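# Hang a cable ladder across two trapeze hangers

## Task

Put the cable ladder onto both trapeze hangers so it rests between each hanger's rods, with both ladder ends extending well beyond the hangers, and leave the ladder and hangers hanging motionless.

## Robot and tools

Robots: four identical i2rt Big YAM arms, arm1 to arm4. Each has six joints, a five-finger right hand and a wrist camera (arm1_cam_wrist to arm4_cam_wrist). cam_high is a fixed room camera. Bases in the scene frame (m): arm1 (-0.992, -0.475, 0.785), arm2 (-0.302, 0.520, 0.840), arm3 (0.613, -0.535, 0.800), arm4 (1.224, 0.500, 0.803). arm1 and arm3 face roughly +y; arm2 and arm4 face roughly -y. Table tops under them are at z=0.750. A hand reaches about 1.07 m from the joint1 axis. An occasional brief disturbance may nudge loose objects.

Frames: one shared scene frame in metres, origin on the floor, +z up. The hand point sits 0.045 m in front of the palm. In the hand frame, +z runs along the straight fingers, +y points out of the palm, and +x runs across the palm away from the thumb. Straight fingers extend 0.06 to 0.07 m past the point. A wrist bracket on the little-finger side sticks out and can collide with things. The printed hand pose can be off by a centimetre or more, especially at long reach.

move: one action for any subset of robots. Its arguments are arm1, arm2, arm3, arm4 (one object per robot) plus cameras. A robot you leave out receives nothing new and may still be pushing toward an earlier target. Each robot object may hold:
- joints: a dict of absolute targets by name. joint1_rad -2.879..2.879 (base yaw, positive counter-clockwise seen from above), joint2_rad 0..3.141 (shoulder), joint3_rad 0..3.019 (elbow), joint4_rad -1.692..1.57 (hand pitch, positive lifts fingers), joint5_rad -1.57..1.57 (sideways swing, positive to the arm's right), joint6_rad -2.094..2.094 (roll), all in radians. Hand keys hand_little, hand_ring, hand_middle, hand_index, hand_thumb_bend, hand_thumb_turn run -1..1 (+1 straight/open, -1 curled/closed; for hand_thumb_turn -1 puts the thumb opposite the fingers). hand_force_limit -1..1 maps to roughly 0..10 N at the fingertip (0..15 N for the thumb motors). hand_speed -0.96..1; full speed from +0.48 upward.
- target: seven numbers [x, y, z, qw, qx, qy, qz], an absolute hand pose in the scene frame in metres, same format as the printed hand line. The hand follows a straight path toward it from its current hand_target. When target is given, joints may contain only hand keys.
- speed: top path speed, 0.002..0.5 m/s (default 0.25); turning is capped at twice this in rad/s. Only allowed with target.
- min_time_s: 0.1..8 s, the shortest duration for that robot's joint motions.
cameras: a list of names, or ["all"]; [] gives none. An empty move returns full state and all images.

All motions in one action start together; every hand path finishes at the same moment, paced by the slowest; paths last 0.5 to 10 s and an action is capped at 15 s. Paths ignore obstacles and other arms, and hands may lag, stray or overshoot speed, especially near full stretch. Unknown keys make a call invalid; out-of-range values get it refused, and a refusal cancels any later move, wait or finished_scene calls in that same reply.

Results: the move line gives done or the worst status per commanded robot. joint_status and hand_status words: off_target (rested short, may still push), time_out (joints keep a nearby target and push toward it; on_its_own lists them, and "held at" is that target), not_followed (a safety check blocked the targets; "pose unreachable" for a target). hand_stopped_by lists little, ring, middle, index, thumb_bend, thumb_turn as moving, target, force, stalled or fault. *_load_n are fingertip loads in N (positive means pushed open); a lost grip shows as load near 0. Joint velocities say "within noise" when an arm is still. Joint torques include gravity and carry per-arm offsets. Robots shown under "as last shown" were not commanded. MOTOR HOT warns of heating; an OVER-TEMPERATURE FAULT drops that arm for 30 to 60 s, after which keys read limit_stop_at_motor_heat and should be resent.

Gripping: a finger motor starts only when its target changes by 0.002 or more, then stops at the target or when its load hits hand_force_limit. The hand starts with limit 0 and speed -0.8, so raise the force limit before grasping. For gentle grips close at hand_speed -0.94 or slower. To tighten, raise the limit and send a more closed target; to loosen, send a more open one. With the thumb in front of the palm, the hand wraps objects 0.035 to 0.065 m thick, or handles down to about 0.025 m.

wait: seconds 0..10 plus optional cameras; nothing new is commanded. zoom_image: camera name and region [x0, y0, x1, y1] in image pixels (images are 672x504), at most 504 by 504. show_instructions: shows the reference page. finished_scene: ends the scene for good; the ladder must then hang still with no robot help.

Avoid: arms pressing hard on each other, including one hand closing on another's fingers (this fails the scene), dropping the ladder or letting it fall far, knocking anything off the tables or out of the work area, hard hits on fixed objects, and long pushing against obstacles, since arms do not stop on contact and motors overheat. Release the ladder only after it is settled and not moving.

Each tool is called as a command line: name --argument value for each argument, lists and objects as JSON in quotes; but a table of rows of numbers goes row by row, as --pt "numbers of a row", without its own name.

Reference images:

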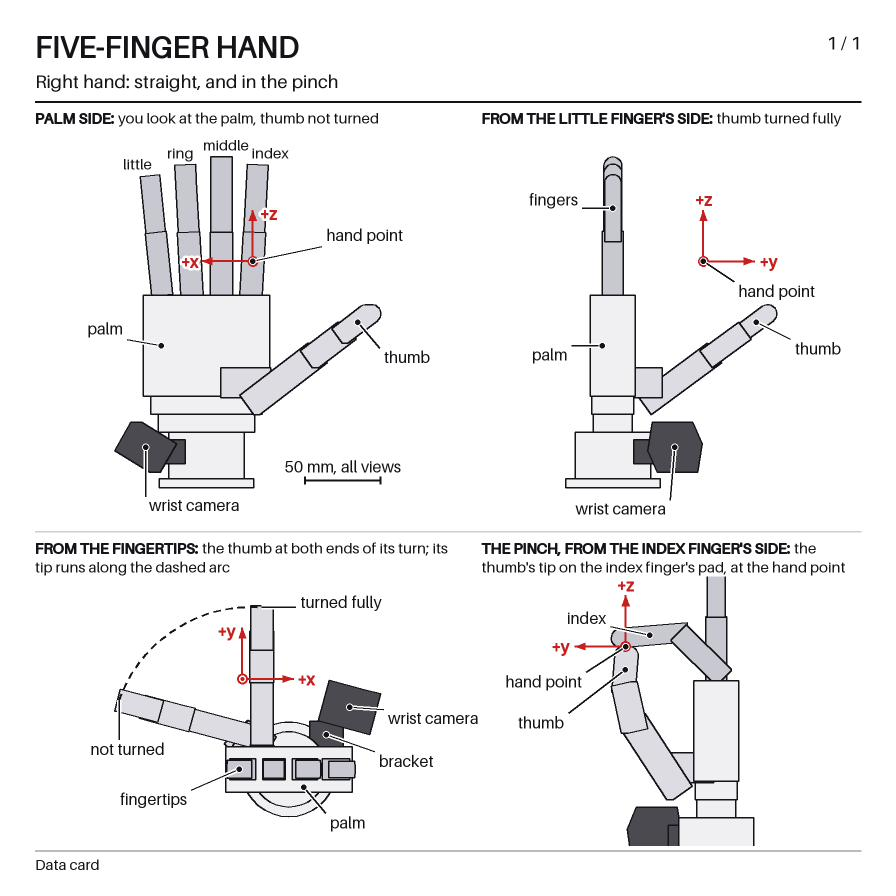

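## Session

move

Scene clock: 0.00 s.
Joint torques (N m): no reading
Heat: arm1: hottest joint2_rad 27 °C; arm2: hottest joint2_rad 28 °C; arm3: hottest joint1_rad 27 °C; arm4: hottest joint6_rad 29 °C.
Joint velocities: within noise
arm1.joint_positions: joint1_rad=+0.437 joint2_rad=+0.614 joint3_rad=+1.368 joint4_rad=-1.170 joint5_rad=+0.105 joint6_rad=-1.150 hand_little=+1.000 hand_ring=+1.000 hand_middle=+1.000 hand_index=+1.000 hand_thumb_turn=+1.000 hand_thumb_bend=+1.000 hand_force_limit=+0.000 hand_speed=-0.800
arm1.joint_status: not commanded
arm1.hand_stopped_by: target,target,target,target,target,target
arm1.little_load_n: 0.0
arm1.ring_load_n: 0.0
arm1.middle_load_n: -0.5
arm1.index_load_n: 0.0
arm1.thumb_bend_load_n: 0.0
arm1.thumb_turn_load_n: 0.0
arm1.hand: x=-0.9996 y=-0.2167 z=+1.2951 quat_wxyz=(-0.473, +0.653, +0.526, +0.270) (m; scene frame)
arm1.hand_target: x=-0.9991 y=-0.2185 z=+1.3077 quat_wxyz=(-0.484, +0.648, +0.521, +0.275) (m; scene frame)
arm1.hand_status: not commanded
arm2.joint_positions: joint1_rad=+0.462 joint2_rad=+0.574 joint3_rad=+1.406 joint4_rad=-1.149 joint5_rad=-0.267 joint6_rad=-1.111 hand_little=+1.000 hand_ring=+1.000 hand_middle=+1.000 hand_index=+1.000 hand_thumb_turn=+1.000 hand_thumb_bend=+1.000 hand_force_limit=+0.000 hand_speed=-0.800
arm2.joint_status: not commanded
arm2.hand_stopped_by: target,target,target,target,target,target
arm2.little_load_n: 0.0
arm2.ring_load_n: 0.0
arm2.middle_load_n: 0.0
arm2.index_load_n: 0.0
arm2.thumb_bend_load_n: 0.0
arm2.thumb_turn_load_n: 0.0
arm2.hand: x=-0.2164 y=+0.3017 z=+1.3817 quat_wxyz=(+0.128, +0.584, -0.553, +0.581) (m; scene frame)
arm2.hand_target: x=-0.2171 y=+0.3040 z=+1.3921 quat_wxyz=(+0.132, +0.580, -0.547, +0.589) (m; scene frame)
arm2.hand_status: not commanded
arm3.joint_positions: joint1_rad=+0.371 joint2_rad=+0.637 joint3_rad=+1.396 joint4_rad=-1.456 joint5_rad=+0.200 joint6_rad=-1.401 hand_little=+1.000 hand_ring=+1.000 hand_middle=+1.000 hand_index=+1.000 hand_thumb_turn=+1.000 hand_thumb_bend=+1.000 hand_force_limit=+0.000 hand_speed=-0.800
arm3.joint_status: not commanded
arm3.hand_stopped_by: target,target,target,target,target,target
arm3.little_load_n: 0.0
arm3.ring_load_n: 0.0
arm3.middle_load_n: 0.0
arm3.index_load_n: 0.0
arm3.thumb_bend_load_n: 0.0
arm3.thumb_turn_load_n: 0.0
arm3.hand: x=+0.5964 y=-0.3098 z=+1.2784 quat_wxyz=(-0.336, +0.562, +0.708, +0.264) (m; scene frame)
arm3.hand_target: x=+0.5965 y=-0.3099 z=+1.2897 quat_wxyz=(-0.348, +0.559, +0.702, +0.270) (m; scene frame)
arm3.hand_status: not commanded
arm4.joint_positions: joint1_rad=-0.148 joint2_rad=+0.633 joint3_rad=+1.429 joint4_rad=-1.507 joint5_rad=+0.008 joint6_rad=-1.132 hand_little=+1.000 hand_ring=+1.000 hand_middle=+1.000 hand_index=+1.000 hand_thumb_turn=+1.000 hand_thumb_bend=+1.000 hand_force_limit=+0.000 hand_speed=-0.800
arm4.joint_status: not commanded
arm4.hand_stopped_by: target,target,target,target,target,target
arm4.little_load_n: 0.0
arm4.ring_load_n: -0.5
arm4.middle_load_n: 0.0
arm4.index_load_n: 0.0
arm4.thumb_bend_load_n: 0.0
arm4.thumb_turn_load_n: 0.0
arm4.hand: x=+1.1639 y=+0.3111 z=+1.2688 quat_wxyz=(+0.232, +0.462, -0.783, +0.346) (m; scene frame)
arm4.hand_target: x=+1.1638 y=+0.3109 z=+1.2797 quat_wxyz=(+0.239, +0.459, -0.778, +0.356) (m; scene frame)
arm4.hand_status: not commanded
pictures: arm1_cam_wrist, arm2_cam_wrist, arm3_cam_wrist, arm4_cam_wrist, cam_high

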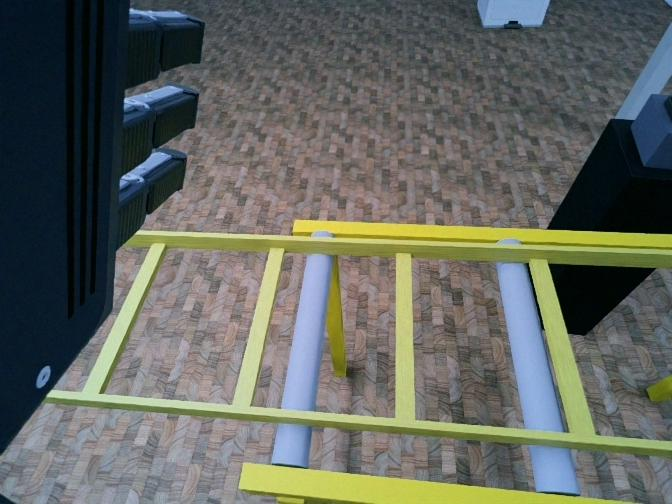

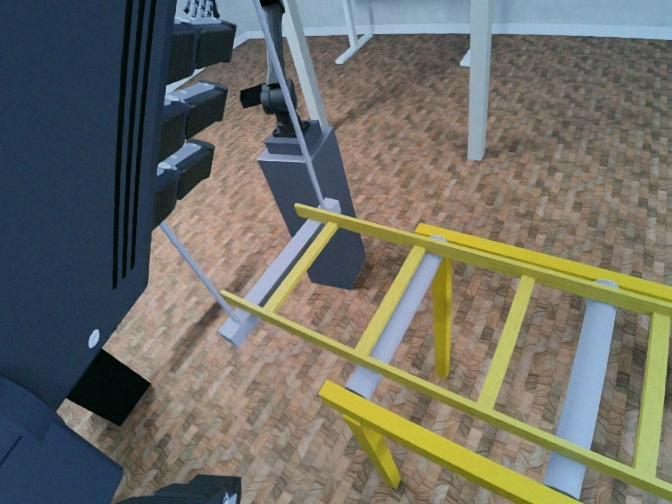

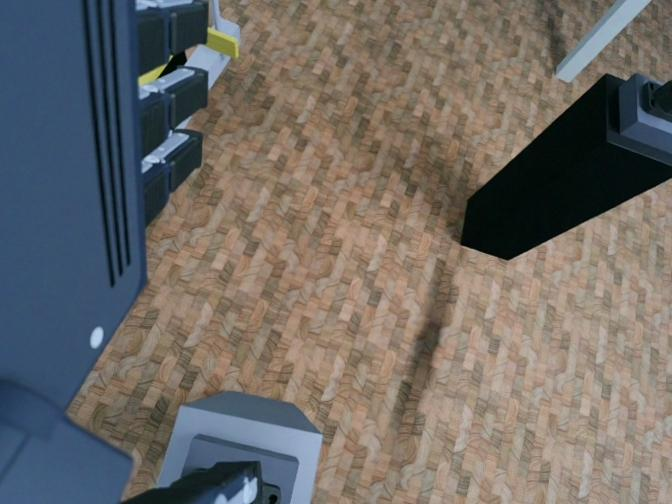

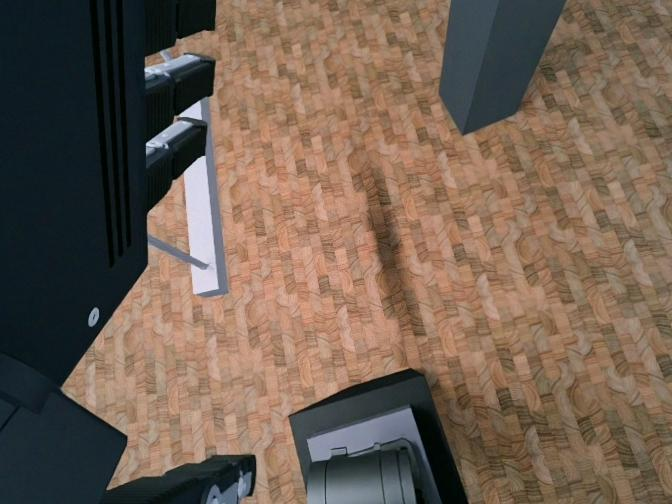

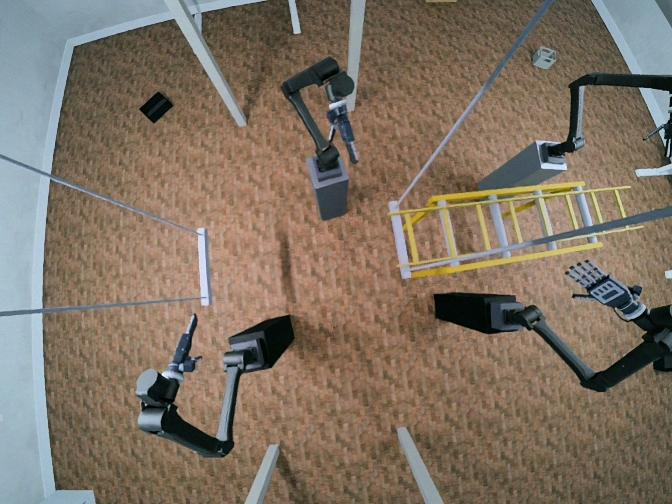

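zoom_image --camera "cam_high" --region '[360, 130, 672, 330]'

zoom_image --camera "cam_high" --region '[0, 130, 360, 400]'

zoom_image --camera "arm2_cam_wrist" --region '[168, 0, 672, 504]'

zoom_image --camera "arm1_cam_wrist" --region '[0, 150, 504, 504]'

Scaled by 1.615 from the camera's 672x504 image, which has a finer 960x720 frame.

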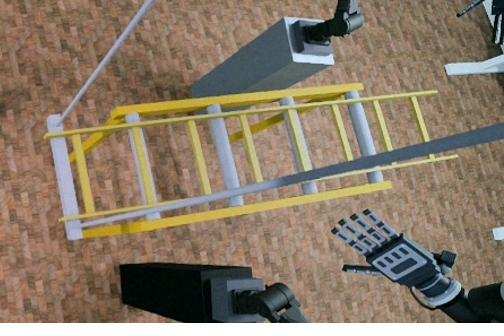

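Scaled by 1.400 from the camera's 672x504 image, which has a finer 960x720 frame.

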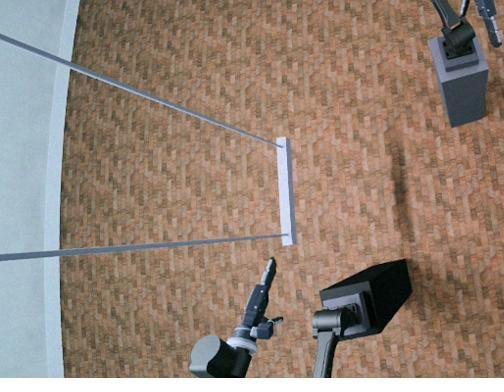

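Scaled by 1.000.

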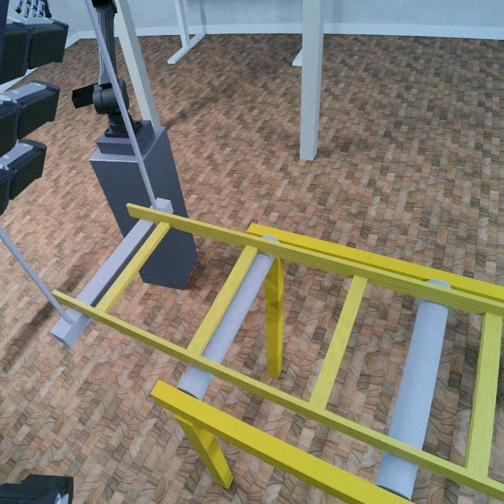

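Scaled by 1.000.

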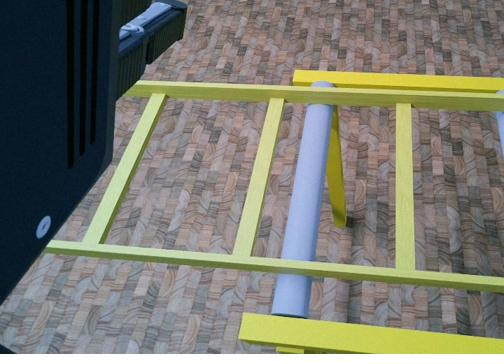

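zoom_image --camera "cam_high" --region '[430, 60, 672, 400]'

zoom_image --camera "cam_high" --region '[130, 40, 370, 260]'

zoom_image --camera "cam_high" --region '[130, 220, 370, 480]'

Scaled by 1.482 from the camera's 672x504 image, which has a finer 960x720 frame.

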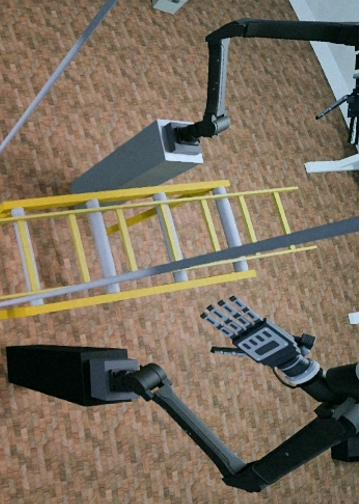

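Scaled by 2.100 from the camera's 672x504 image, which has a finer 960x720 frame.

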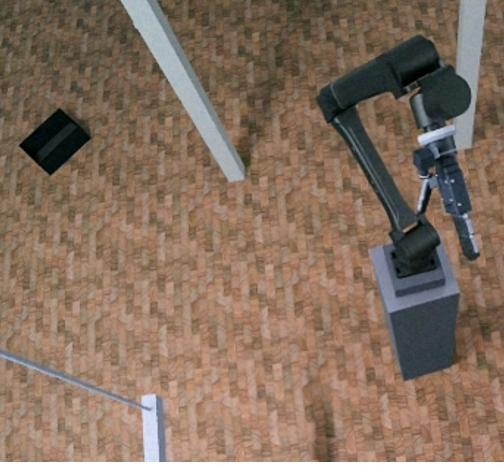

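Scaled by 1.938 from the camera's 672x504 image, which has a finer 960x720 frame.

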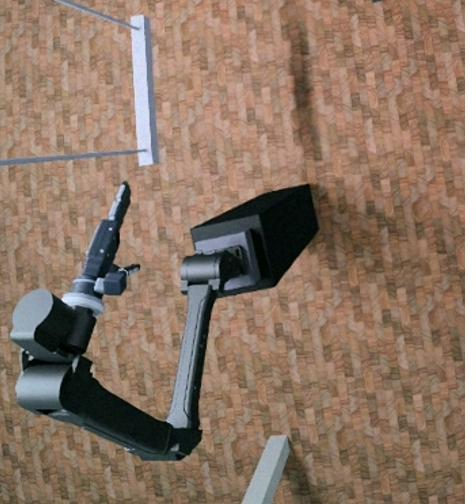

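move --arm3 '{"target": [0.55, -0.22, 1.20, -0.6533, 0.2706, 0.6533, 0.2706]}' --arm4 '{"target": [1.10, 0.22, 1.20, 0.3536, 0.6124, -0.3536, 0.6124]}' --cameras '["all"]'

Scene clock: 15.20 s.
Joint torques (N m): arm1=[-0.56 0.85 10.92 1.48 -0.06 0.03] | arm2=[1.49 2.26 9.48 2.96 -0.1 -0.03] | arm3=[-1.03 1.67 8.14 2.41 -0.21 0.05] | arm4=[-0.56 0.73 8.68 1.5 -0.6 -0.21]
Heat: arm1: hottest joint3_rad 28 °C; arm2: hottest joint2_rad 28 °C; arm3: hottest joint1_rad 27 °C; arm4: hottest joint3_rad 29 °C.
move: arm3 done; arm4 off_target
Joint velocities: within noise
arm1, arm2: as last shown
arm1.middle_load_n: 0.5
arm3.joint_positions: joint1_rad=-0.351 joint2_rad=+0.376 joint3_rad=+0.629 joint4_rad=-0.274 joint5_rad=-1.021 joint6_rad=-1.574 hand_little=+1.000 hand_ring=+1.000 hand_middle=+1.000 hand_index=+1.000 hand_thumb_turn=+1.000 hand_thumb_bend=+1.000 hand_force_limit=+0.000 hand_speed=-0.800
arm3.joint_status: not commanded
arm3.hand_stopped_by: target,target,target,target,target,target
arm3.little_load_n: 0.0
arm3.ring_load_n: 0.0
arm3.middle_load_n: 0.0
arm3.index_load_n: 0.0
arm3.thumb_bend_load_n: 0.0
arm3.thumb_turn_load_n: 0.0
arm3.hand: x=+0.5476 y=-0.2198 z=+1.1913 quat_wxyz=(-0.651, +0.276, +0.657, +0.261) (m; scene frame)
arm3.hand_target: x=+0.5500 y=-0.2201 z=+1.1999 quat_wxyz=(-0.653, +0.271, +0.653, +0.271) (m; scene frame)
arm3.hand_status: done (0.009 m and 1.4 deg from the pose sent, 0.128 m and 50.1 deg at the start)
arm4.joint_positions: joint1_rad=-1.179 joint2_rad=+0.550 joint3_rad=+0.766 joint4_rad=-0.743 joint5_rad=-1.572 joint6_rad=-2.089 hand_little=+1.000 hand_ring=+1.000 hand_middle=+1.000 hand_index=+1.000 hand_thumb_turn=+1.000 hand_thumb_bend=+1.000 hand_force_limit=+0.000 hand_speed=-0.800
arm4.joint_status: not commanded
arm4.hand_stopped_by: target,target,target,target,target,target
arm4.little_load_n: 0.0
arm4.ring_load_n: 0.0
arm4.middle_load_n: 0.0
arm4.index_load_n: 0.0
arm4.thumb_bend_load_n: 0.0
arm4.thumb_turn_load_n: 0.0
arm4.hand: x=+1.1042 y=+0.2211 z=+1.2007 quat_wxyz=(+0.361, +0.600, -0.371, +0.610) (m; scene frame)
arm4.hand_target: x=+1.1005 y=+0.2192 z=+1.1999 quat_wxyz=(+0.366, +0.603, -0.364, +0.608) (m; scene frame)
arm4.hand_status: off_target (0.004 m and 2.6 deg from the pose sent, 0.131 m and 62.8 deg at the start; a joint's target at an end of its range on 44 of 98 steps)
pictures: arm1_cam_wrist, arm2_cam_wrist, arm3_cam_wrist, arm4_cam_wrist, cam_high

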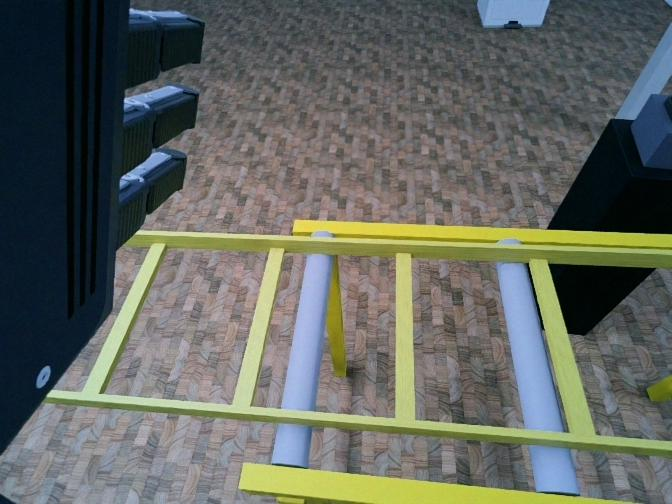

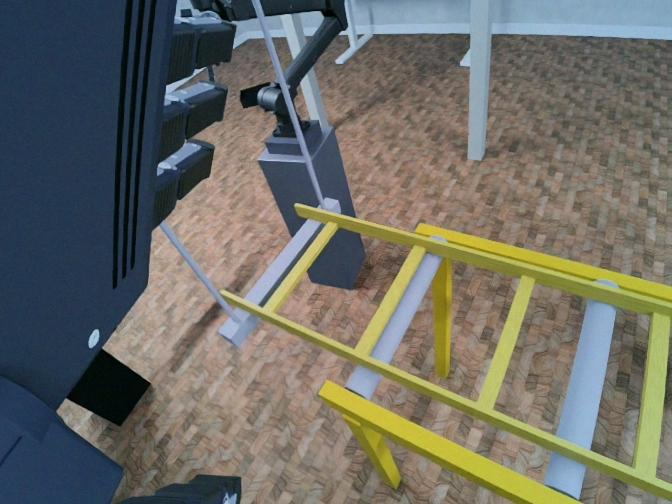

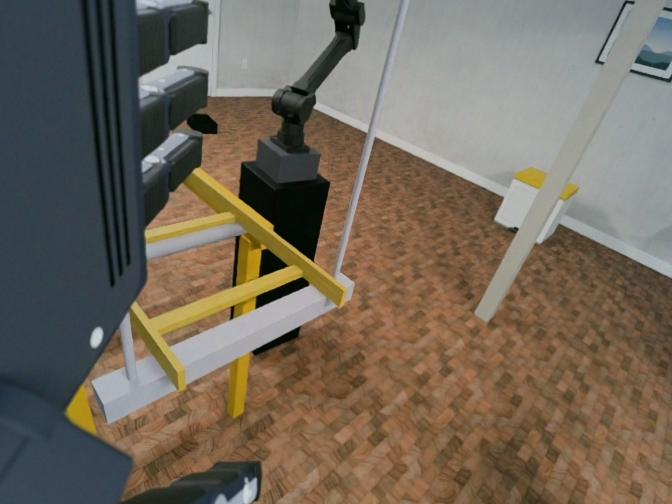

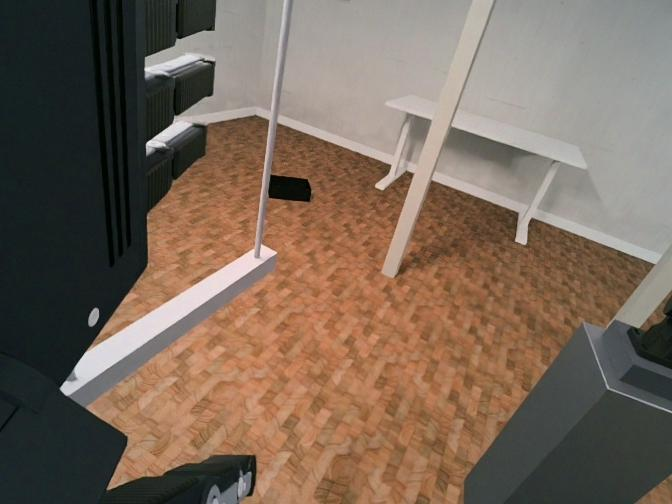

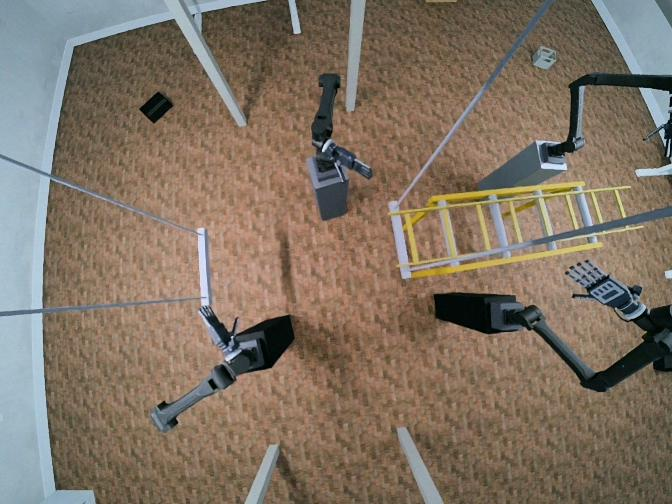

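zoom_image --camera "arm3_cam_wrist" --region '[80, 130, 400, 450]'

zoom_image --camera "arm4_cam_wrist" --region '[40, 180, 340, 430]'

Scaled by 1.575 from the camera's 672x504 image, which has a finer 960x720 frame.

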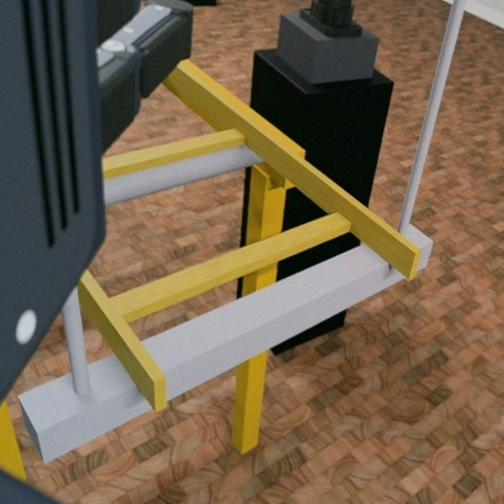

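Scaled by 1.680 from the camera's 672x504 image, which has a finer 960x720 frame.

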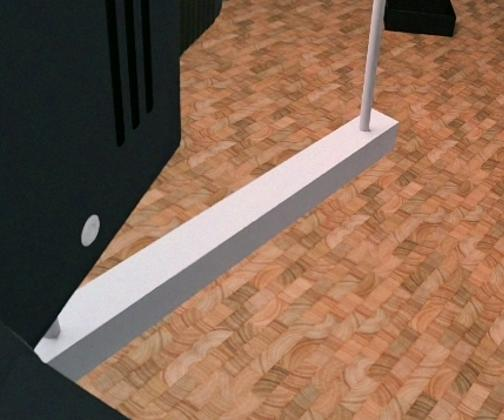

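zoom_image --camera "arm3_cam_wrist" --region '[85, 300, 225, 440]'

zoom_image --camera "arm3_cam_wrist" --region '[260, 220, 400, 360]'

zoom_image --camera "arm2_cam_wrist" --region '[200, 180, 400, 380]'

Scaled by 3.600 from the camera's 672x504 image, which has a finer 960x720 frame.

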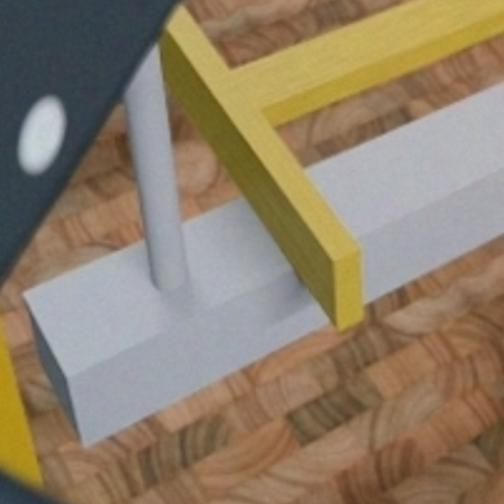

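Scaled by 3.600 from the camera's 672x504 image, which has a finer 960x720 frame.

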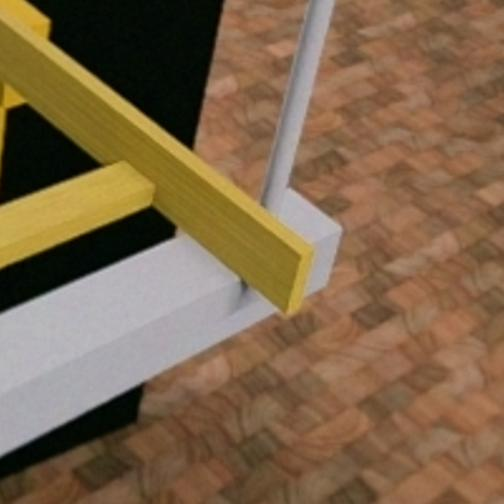

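Scaled by 2.520 from the camera's 672x504 image, which has a finer 960x720 frame.

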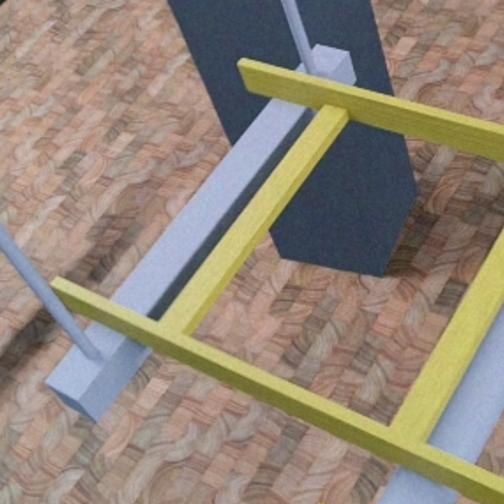

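zoom_image --camera "cam_high" --region '[380, 170, 520, 290]'

zoom_image --camera "cam_high" --region '[500, 160, 660, 280]'

Scaled by 3.600 from the camera's 672x504 image, which has a finer 960x720 frame.

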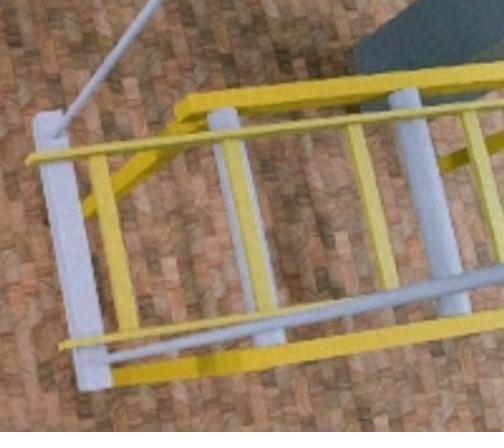

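Scaled by 3.150 from the camera's 672x504 image, which has a finer 960x720 frame.

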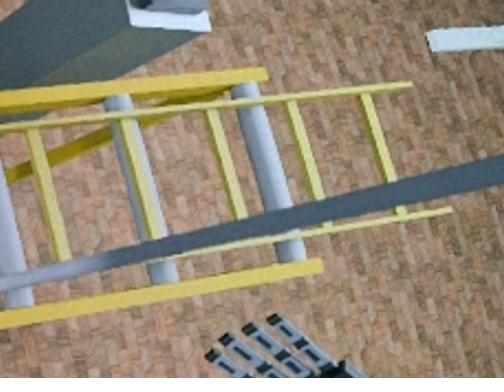

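move --arm2 '{"target": [-0.70, -0.035, 1.08, 0, 0.7071, 0.7071, 0]}' --cameras '["arm2_cam_wrist", "arm1_cam_wrist", "cam_high"]'

Scene clock: 39.93 s.
Joint torques (N m): arm1=[-0.38 1.79 11.32 1.58 -0.06 0.01] | arm2=[1.03 -16.91 9.24 1.92 0.57 -0.12] | arm3=[-1.14 1.73 8.1 2.45 -0.2 0.07] | arm4=[-0.56 0.79 8.68 1.51 -0.6 -0.21]
Heat: arm1: hottest joint3_rad 29 °C; arm2: hottest joint2_rad 28 °C; arm3: hottest joint3_rad 29 °C; arm4: hottest joint3_rad 30 °C.
move: arm2 off_target
Joint velocities: within noise
arm1, arm3, arm4: as last shown
arm1.middle_load_n: 0.0
arm2.joint_positions: joint1_rad=-0.755 joint2_rad=+2.142 joint3_rad=+1.332 joint4_rad=+1.547 joint5_rad=-1.568 joint6_rad=-2.068 hand_little=+1.000 hand_ring=+1.000 hand_middle=+1.000 hand_index=+1.000 hand_thumb_turn=+1.000 hand_thumb_bend=+1.000 hand_force_limit=+0.000 hand_speed=-0.800
arm2.joint_status: not commanded
arm2.hand_stopped_by: target,target,target,target,target,target
arm2.little_load_n: 0.0
arm2.ring_load_n: 0.0
arm2.middle_load_n: 0.0
arm2.index_load_n: 0.0
arm2.thumb_bend_load_n: 0.0
arm2.thumb_turn_load_n: 0.0
arm2.hand: x=-0.6920 y=-0.0344 z=+1.0776 quat_wxyz=(+0.623, +0.694, +0.118, +0.341) (m; scene frame)
arm2.hand_target: x=-0.6999 y=-0.0350 z=+1.0803 quat_wxyz=(+0.630, +0.692, +0.130, +0.327) (m; scene frame)
arm2.hand_status: off_target (0.008 m and 109.9 deg from the pose sent, 0.662 m and 177.5 deg at the start; pose on its path clipped on 173 of 212 steps; a joint's target at an end of its range on 182 of 212 steps)
arm3.hand: x=+0.5476 y=-0.2198 z=+1.1913 quat_wxyz=(-0.651, +0.276, +0.657, +0.260) (m; scene frame)
pictures: arm1_cam_wrist, arm2_cam_wrist, cam_high

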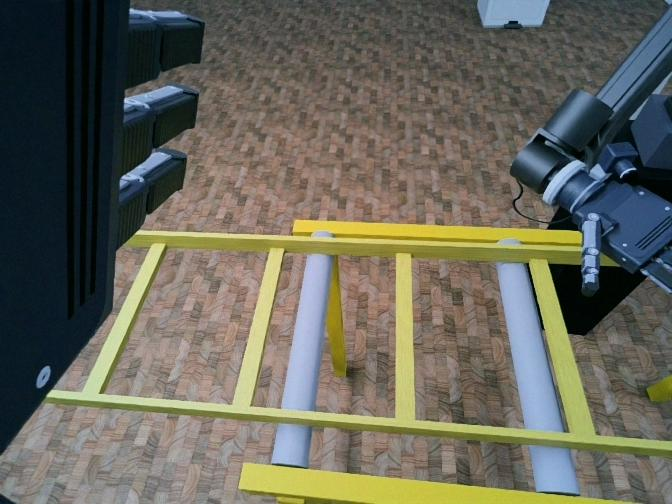

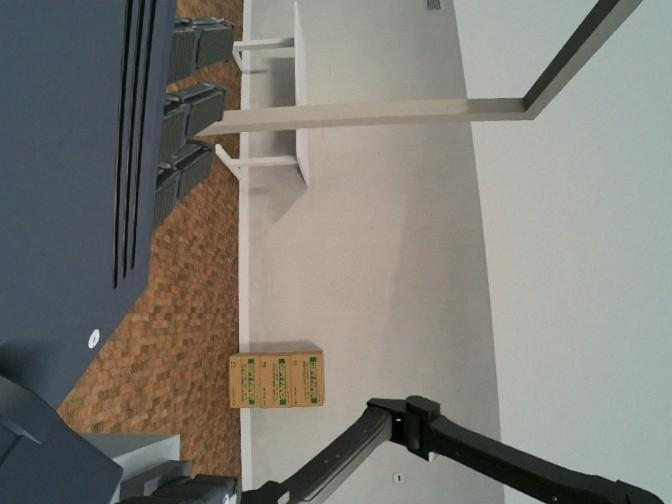

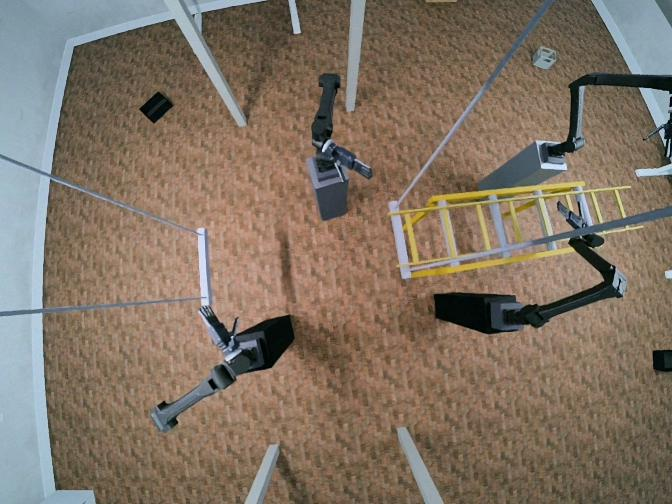

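move --arm2 '{"joints": {"joint1_rad": -0.5, "joint2_rad": 1.2, "joint3_rad": 1.6}, "min_time_s": 2}'

move --arm2 '{"joints": {"joint4_rad": -1.2, "joint5_rad": 0.0, "joint6_rad": 0.85}, "min_time_s": 2}'

move --arm2 '{"joints": {"joint1_rad": -0.572, "joint2_rad": 2.15, "joint3_rad": 2.2, "joint4_rad": -1.60}, "min_time_s": 3}' --cameras '["arm2_cam_wrist", "arm1_cam_wrist", "cam_high"]'

Scene clock: 46.03 s.
Joint torques (N m): arm1=[-0.32 0.97 11.22 1.42 -0.08 0.01] | arm2=[2.32 -4.89 9.73 0.18 0.84 -0.1] | arm3=[-1.08 1.73 8.17 2.43 -0.21 0.05] | arm4=[-0.62 0.79 8.68 1.5 -0.6 -0.21]
Heat: arm1: hottest joint3_rad 29 °C; arm2: hottest joint2_rad 29 °C; arm3: hottest joint3_rad 29 °C; arm4: hottest joint3_rad 30 °C.
move: arm2 done
Joint velocities: within noise
arm1, arm3, arm4: as last shown
arm2.joint_positions: joint1_rad=-0.507 joint2_rad=+1.193 joint3_rad=+1.576 joint4_rad=+1.552 joint5_rad=-1.567 joint6_rad=-2.068 hand_little=+1.000 hand_ring=+1.000 hand_middle=+1.000 hand_index=+1.000 hand_thumb_turn=+1.000 hand_thumb_bend=+1.000 hand_force_limit=+0.000 hand_speed=-0.800
arm2.joint_status: all done
arm2.hand_stopped_by: target,target,target,target,target,target
arm2.little_load_n: 0.0
arm2.ring_load_n: 0.0
arm2.middle_load_n: 0.0
arm2.index_load_n: 0.0
arm2.thumb_bend_load_n: 0.0
arm2.thumb_turn_load_n: 0.0
arm2.hand: x=-0.2990 y=+0.2133 z=+1.6261 quat_wxyz=(+0.710, +0.440, +0.549, +0.019) (m; scene frame)
arm2.hand_target: x=-0.2946 y=+0.2161 z=+1.6305 quat_wxyz=(+0.709, +0.429, +0.559, +0.008) (m; scene frame)
arm2.hand_status: not commanded
pictures: none

Scene clock: 49.00 s.
Joint torques (N m): arm1=[-0.97 1.61 11.04 1.42 -0.02 0.02] | arm2=[2.2 -7.77 11.7 1.92 0.06 0.14] | arm3=[-1.08 1.55 8.13 2.39 -0.2 0.05] | arm4=[-0.56 0.73 8.69 1.51 -0.6 -0.21]
Heat: arm1: hottest joint3_rad 30 °C; arm2: hottest joint2_rad 29 °C; arm3: hottest joint3_rad 29 °C; arm4: hottest joint3_rad 30 °C.
move: arm2 done
Joint velocities: within noise
arm1, arm3, arm4: as last shown
arm2.joint_positions: joint1_rad=-0.507 joint2_rad=+1.193 joint3_rad=+1.576 joint4_rad=-1.192 joint5_rad=-0.003 joint6_rad=+0.837 hand_little=+1.000 hand_ring=+1.000 hand_middle=+1.000 hand_index=+1.000 hand_thumb_turn=+1.000 hand_thumb_bend=+1.000 hand_force_limit=+0.000 hand_speed=-0.800
arm2.joint_status: all done
arm2.hand_stopped_by: target,target,target,target,target,target
arm2.little_load_n: 0.0
arm2.ring_load_n: 0.0
arm2.middle_load_n: 0.0
arm2.index_load_n: 0.0
arm2.thumb_bend_load_n: 0.0
arm2.thumb_turn_load_n: -0.5
arm2.hand: x=-0.5365 y=+0.1093 z=+1.2885 quat_wxyz=(-0.039, -0.628, -0.682, +0.373) (m; scene frame)
arm2.hand_target: x=-0.5356 y=+0.1059 z=+1.2970 quat_wxyz=(-0.042, -0.630, -0.678, +0.377) (m; scene frame)
arm2.hand_status: not commanded
arm3.little_load_n: 0.5
arm3.thumb_bend_load_n: 0.5
pictures: none

Scene clock: 52.77 s.
Joint torques (N m): arm1=[-0.62 1.67 11.1 1.46 -0.03 0.04] | arm2=[0.91 -20.31 12.52 0.46 0.02 0.13] | arm3=[-0.91 1.67 8.17 2.33 -0.22 0.06] | arm4=[-0.62 0.79 8.68 1.48 -0.6 -0.21]
Heat: arm1: hottest joint3_rad 30 °C; arm2: hottest joint2_rad 29 °C; arm3: hottest joint3_rad 29 °C; arm4: hottest joint3_rad 30 °C.
move: arm2 done
Joint velocities: within noise
arm1, arm3, arm4: as last shown
arm1.middle_load_n: -0.5
arm2.joint_positions: joint1_rad=-0.565 joint2_rad=+2.141 joint3_rad=+2.159 joint4_rad=-1.592 joint5_rad=-0.003 joint6_rad=+0.838 hand_little=+1.000 hand_ring=+1.000 hand_middle=+1.000 hand_index=+1.000 hand_thumb_turn=+1.000 hand_thumb_bend=+1.000 hand_force_limit=+0.000 hand_speed=-0.800
arm2.joint_status: all done
arm2.hand_stopped_by: target,target,target,target,target,target
arm2.little_load_n: 0.0
arm2.ring_load_n: 0.0
arm2.middle_load_n: 0.0
arm2.index_load_n: 0.5
arm2.thumb_bend_load_n: 0.0
arm2.thumb_turn_load_n: 0.0
arm2.hand: x=-0.6739 y=-0.0120 z=+0.9968 quat_wxyz=(-0.005, -0.698, -0.716, +0.002) (m; scene frame)
arm2.hand_target: x=-0.6839 y=-0.0160 z=+1.0059 quat_wxyz=(-0.004, -0.705, -0.709, +0.013) (m; scene frame)
arm2.hand_status: not commanded
arm3.little_load_n: 0.0
arm3.thumb_bend_load_n: 0.0
pictures: arm1_cam_wrist, arm2_cam_wrist, cam_high

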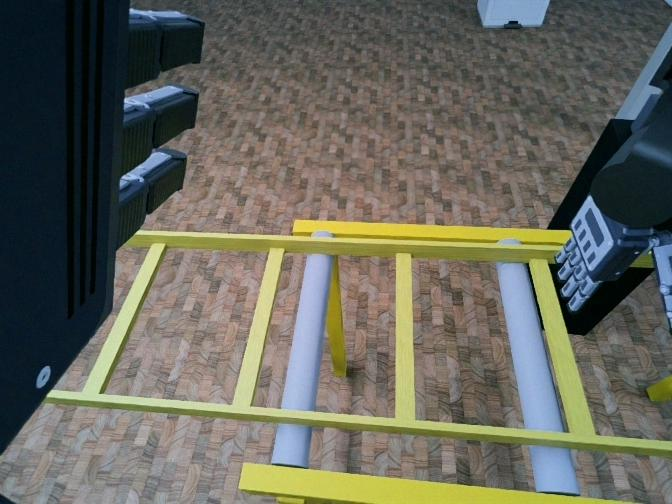

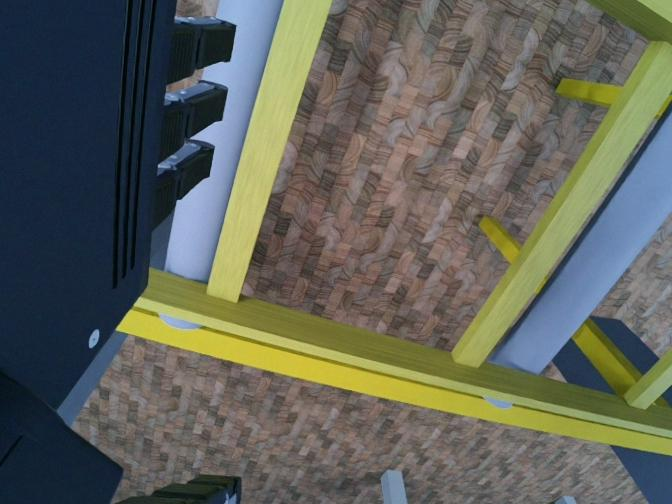

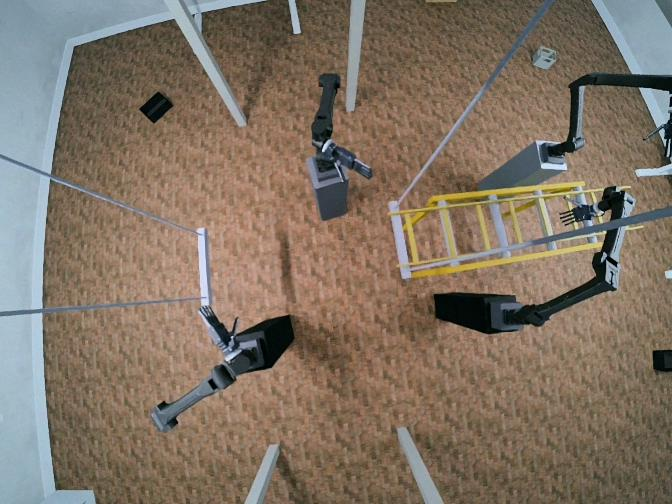

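zoom_image --camera "arm2_cam_wrist" --region '[100, 200, 400, 400]'

zoom_image --camera "arm2_cam_wrist" --region '[400, 250, 672, 450]'

Scaled by 1.680 from the camera's 672x504 image, which has a finer 960x720 frame.

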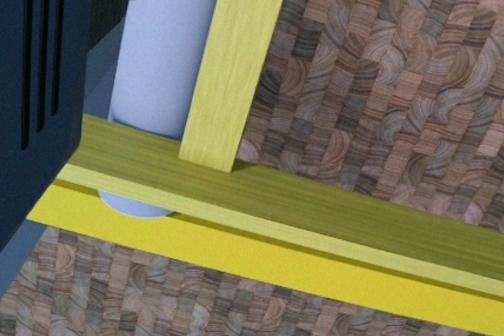

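Scaled by 1.853 from the camera's 672x504 image, which has a finer 960x720 frame.

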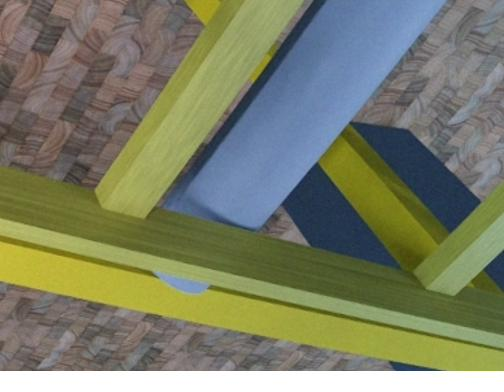

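move --arm2 '{"target": [-0.715, -0.03, 0.975, 0, 0.7071, 0.7071, 0], "speed": 0.1}' --cameras '["arm2_cam_wrist", "arm1_cam_wrist"]'

Scene clock: 56.93 s.
Joint torques (N m): arm1=[-0.62 1.38 11.11 1.4 -0.06 0.04] | arm2=[1.2 -21.19 12.48 0.42 0.03 -0.01] | arm3=[-0.91 1.85 8.23 2.44 -0.21 0.06] | arm4=[-0.56 0.79 8.68 1.5 -0.6 -0.21]
Heat: arm1: hottest joint3_rad 30 °C; arm2: hottest joint2_rad 30 °C; arm3: hottest joint3_rad 29 °C; arm4: hottest joint3_rad 30 °C.
move: arm2 off_target
Joint velocities: within noise
arm1, arm3, arm4: as last shown
arm1.middle_load_n: 0.0
arm1.index_load_n: 0.5
arm2.joint_positions: joint1_rad=-0.586 joint2_rad=+2.282 joint3_rad=+2.330 joint4_rad=-1.645 joint5_rad=+0.005 joint6_rad=+0.838 hand_little=+1.000 hand_ring=+1.000 hand_middle=+1.000 hand_index=+1.000 hand_thumb_turn=+1.000 hand_thumb_bend=+1.000 hand_force_limit=+0.000 hand_speed=-0.800
arm2.joint_status: not commanded
arm2.hand_stopped_by: target,target,target,target,target,target
arm2.little_load_n: 0.0
arm2.ring_load_n: 0.0
arm2.middle_load_n: 0.0
arm2.index_load_n: 0.0
arm2.thumb_bend_load_n: 0.0
arm2.thumb_turn_load_n: 0.0
arm2.hand: x=-0.7068 y=-0.0259 z=+0.9688 quat_wxyz=(-0.001, -0.706, -0.708, -0.010) (m; scene frame)
arm2.hand_target: x=-0.7147 y=-0.0296 z=+0.9750 quat_wxyz=(+0.000, -0.707, -0.707, +0.000) (m; scene frame)
arm2.hand_status: off_target (0.011 m and 1.1 deg from the pose sent, 0.050 m and 1.5 deg at the start)
pictures: arm1_cam_wrist, arm2_cam_wrist

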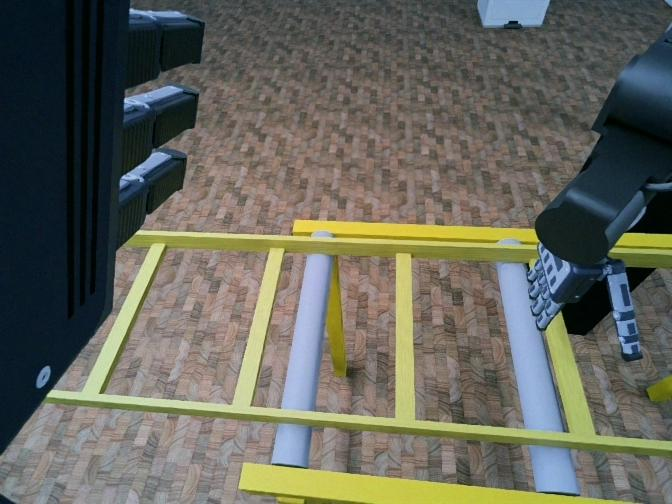

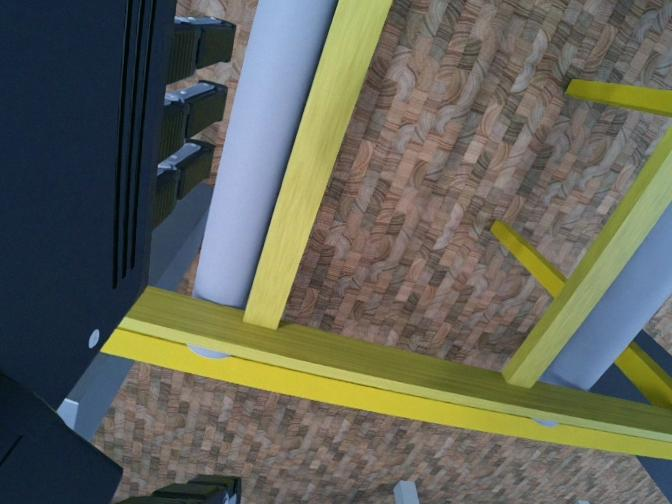

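move --arm2 '{"target": [-0.715, -0.03, 0.945, 0, 0.7071, 0.7071, 0], "speed": 0.08}' --cameras '["arm2_cam_wrist", "arm1_cam_wrist"]'

Scene clock: 59.17 s.
Joint torques (N m): arm1=[-0.67 1.2 11.37 1.52 -0.04 0.04] | arm2=[1.49 -21.66 8.92 1.16 0.02 -0.02] | arm3=[-1.03 1.73 8.24 2.36 -0.21 0.05] | arm4=[-0.56 0.73 8.68 1.5 -0.6 -0.21]
Heat: arm1: hottest joint3_rad 30 °C; arm2: hottest joint2_rad 31 °C; arm3: hottest joint3_rad 29 °C; arm4: hottest joint3_rad 30 °C.
move: arm2 done
Joint velocities: within noise
arm1, arm3, arm4: as last shown
arm1.index_load_n: 0.0
arm2.joint_positions: joint1_rad=-0.586 joint2_rad=+2.282 joint3_rad=+2.287 joint4_rad=-1.583 joint5_rad=+0.005 joint6_rad=+0.838 hand_little=+1.000 hand_ring=+1.000 hand_middle=+1.000 hand_index=+1.000 hand_thumb_turn=+1.000 hand_thumb_bend=+1.000 hand_force_limit=+0.000 hand_speed=-0.800
arm2.joint_status: not commanded
arm2.hand_stopped_by: target,target,target,target,target,target
arm2.little_load_n: 0.0
arm2.ring_load_n: 0.0
arm2.middle_load_n: 0.0
arm2.index_load_n: 0.0
arm2.thumb_bend_load_n: 0.0
arm2.thumb_turn_load_n: 0.0
arm2.hand: x=-0.7105 y=-0.0302 z=+0.9519 quat_wxyz=(-0.001, -0.706, -0.708, +0.000) (m; scene frame)
arm2.hand_target: x=-0.7149 y=-0.0299 z=+0.9450 quat_wxyz=(+0.000, -0.707, -0.707, +0.000) (m; scene frame)
arm2.hand_status: done (0.008 m and 0.2 deg from the pose sent, 0.025 m and 1.1 deg at the start)
pictures: arm1_cam_wrist, arm2_cam_wrist

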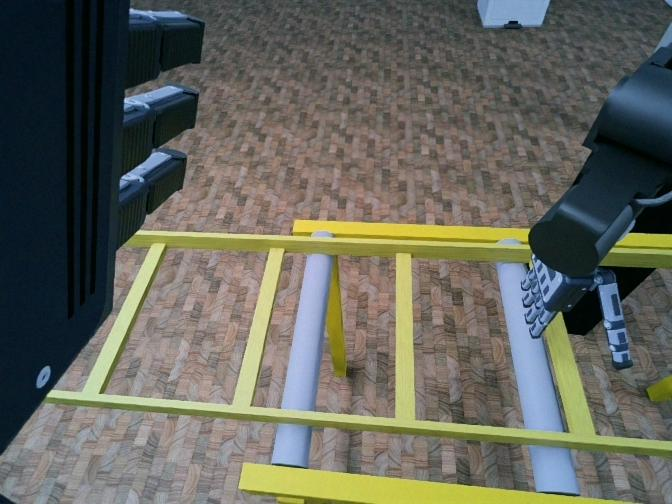

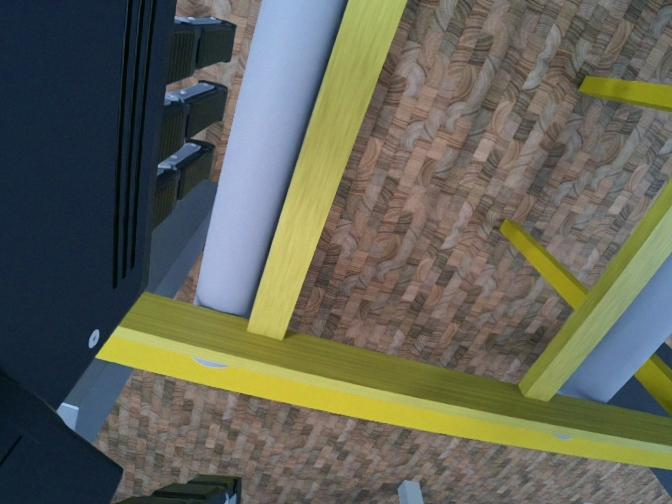

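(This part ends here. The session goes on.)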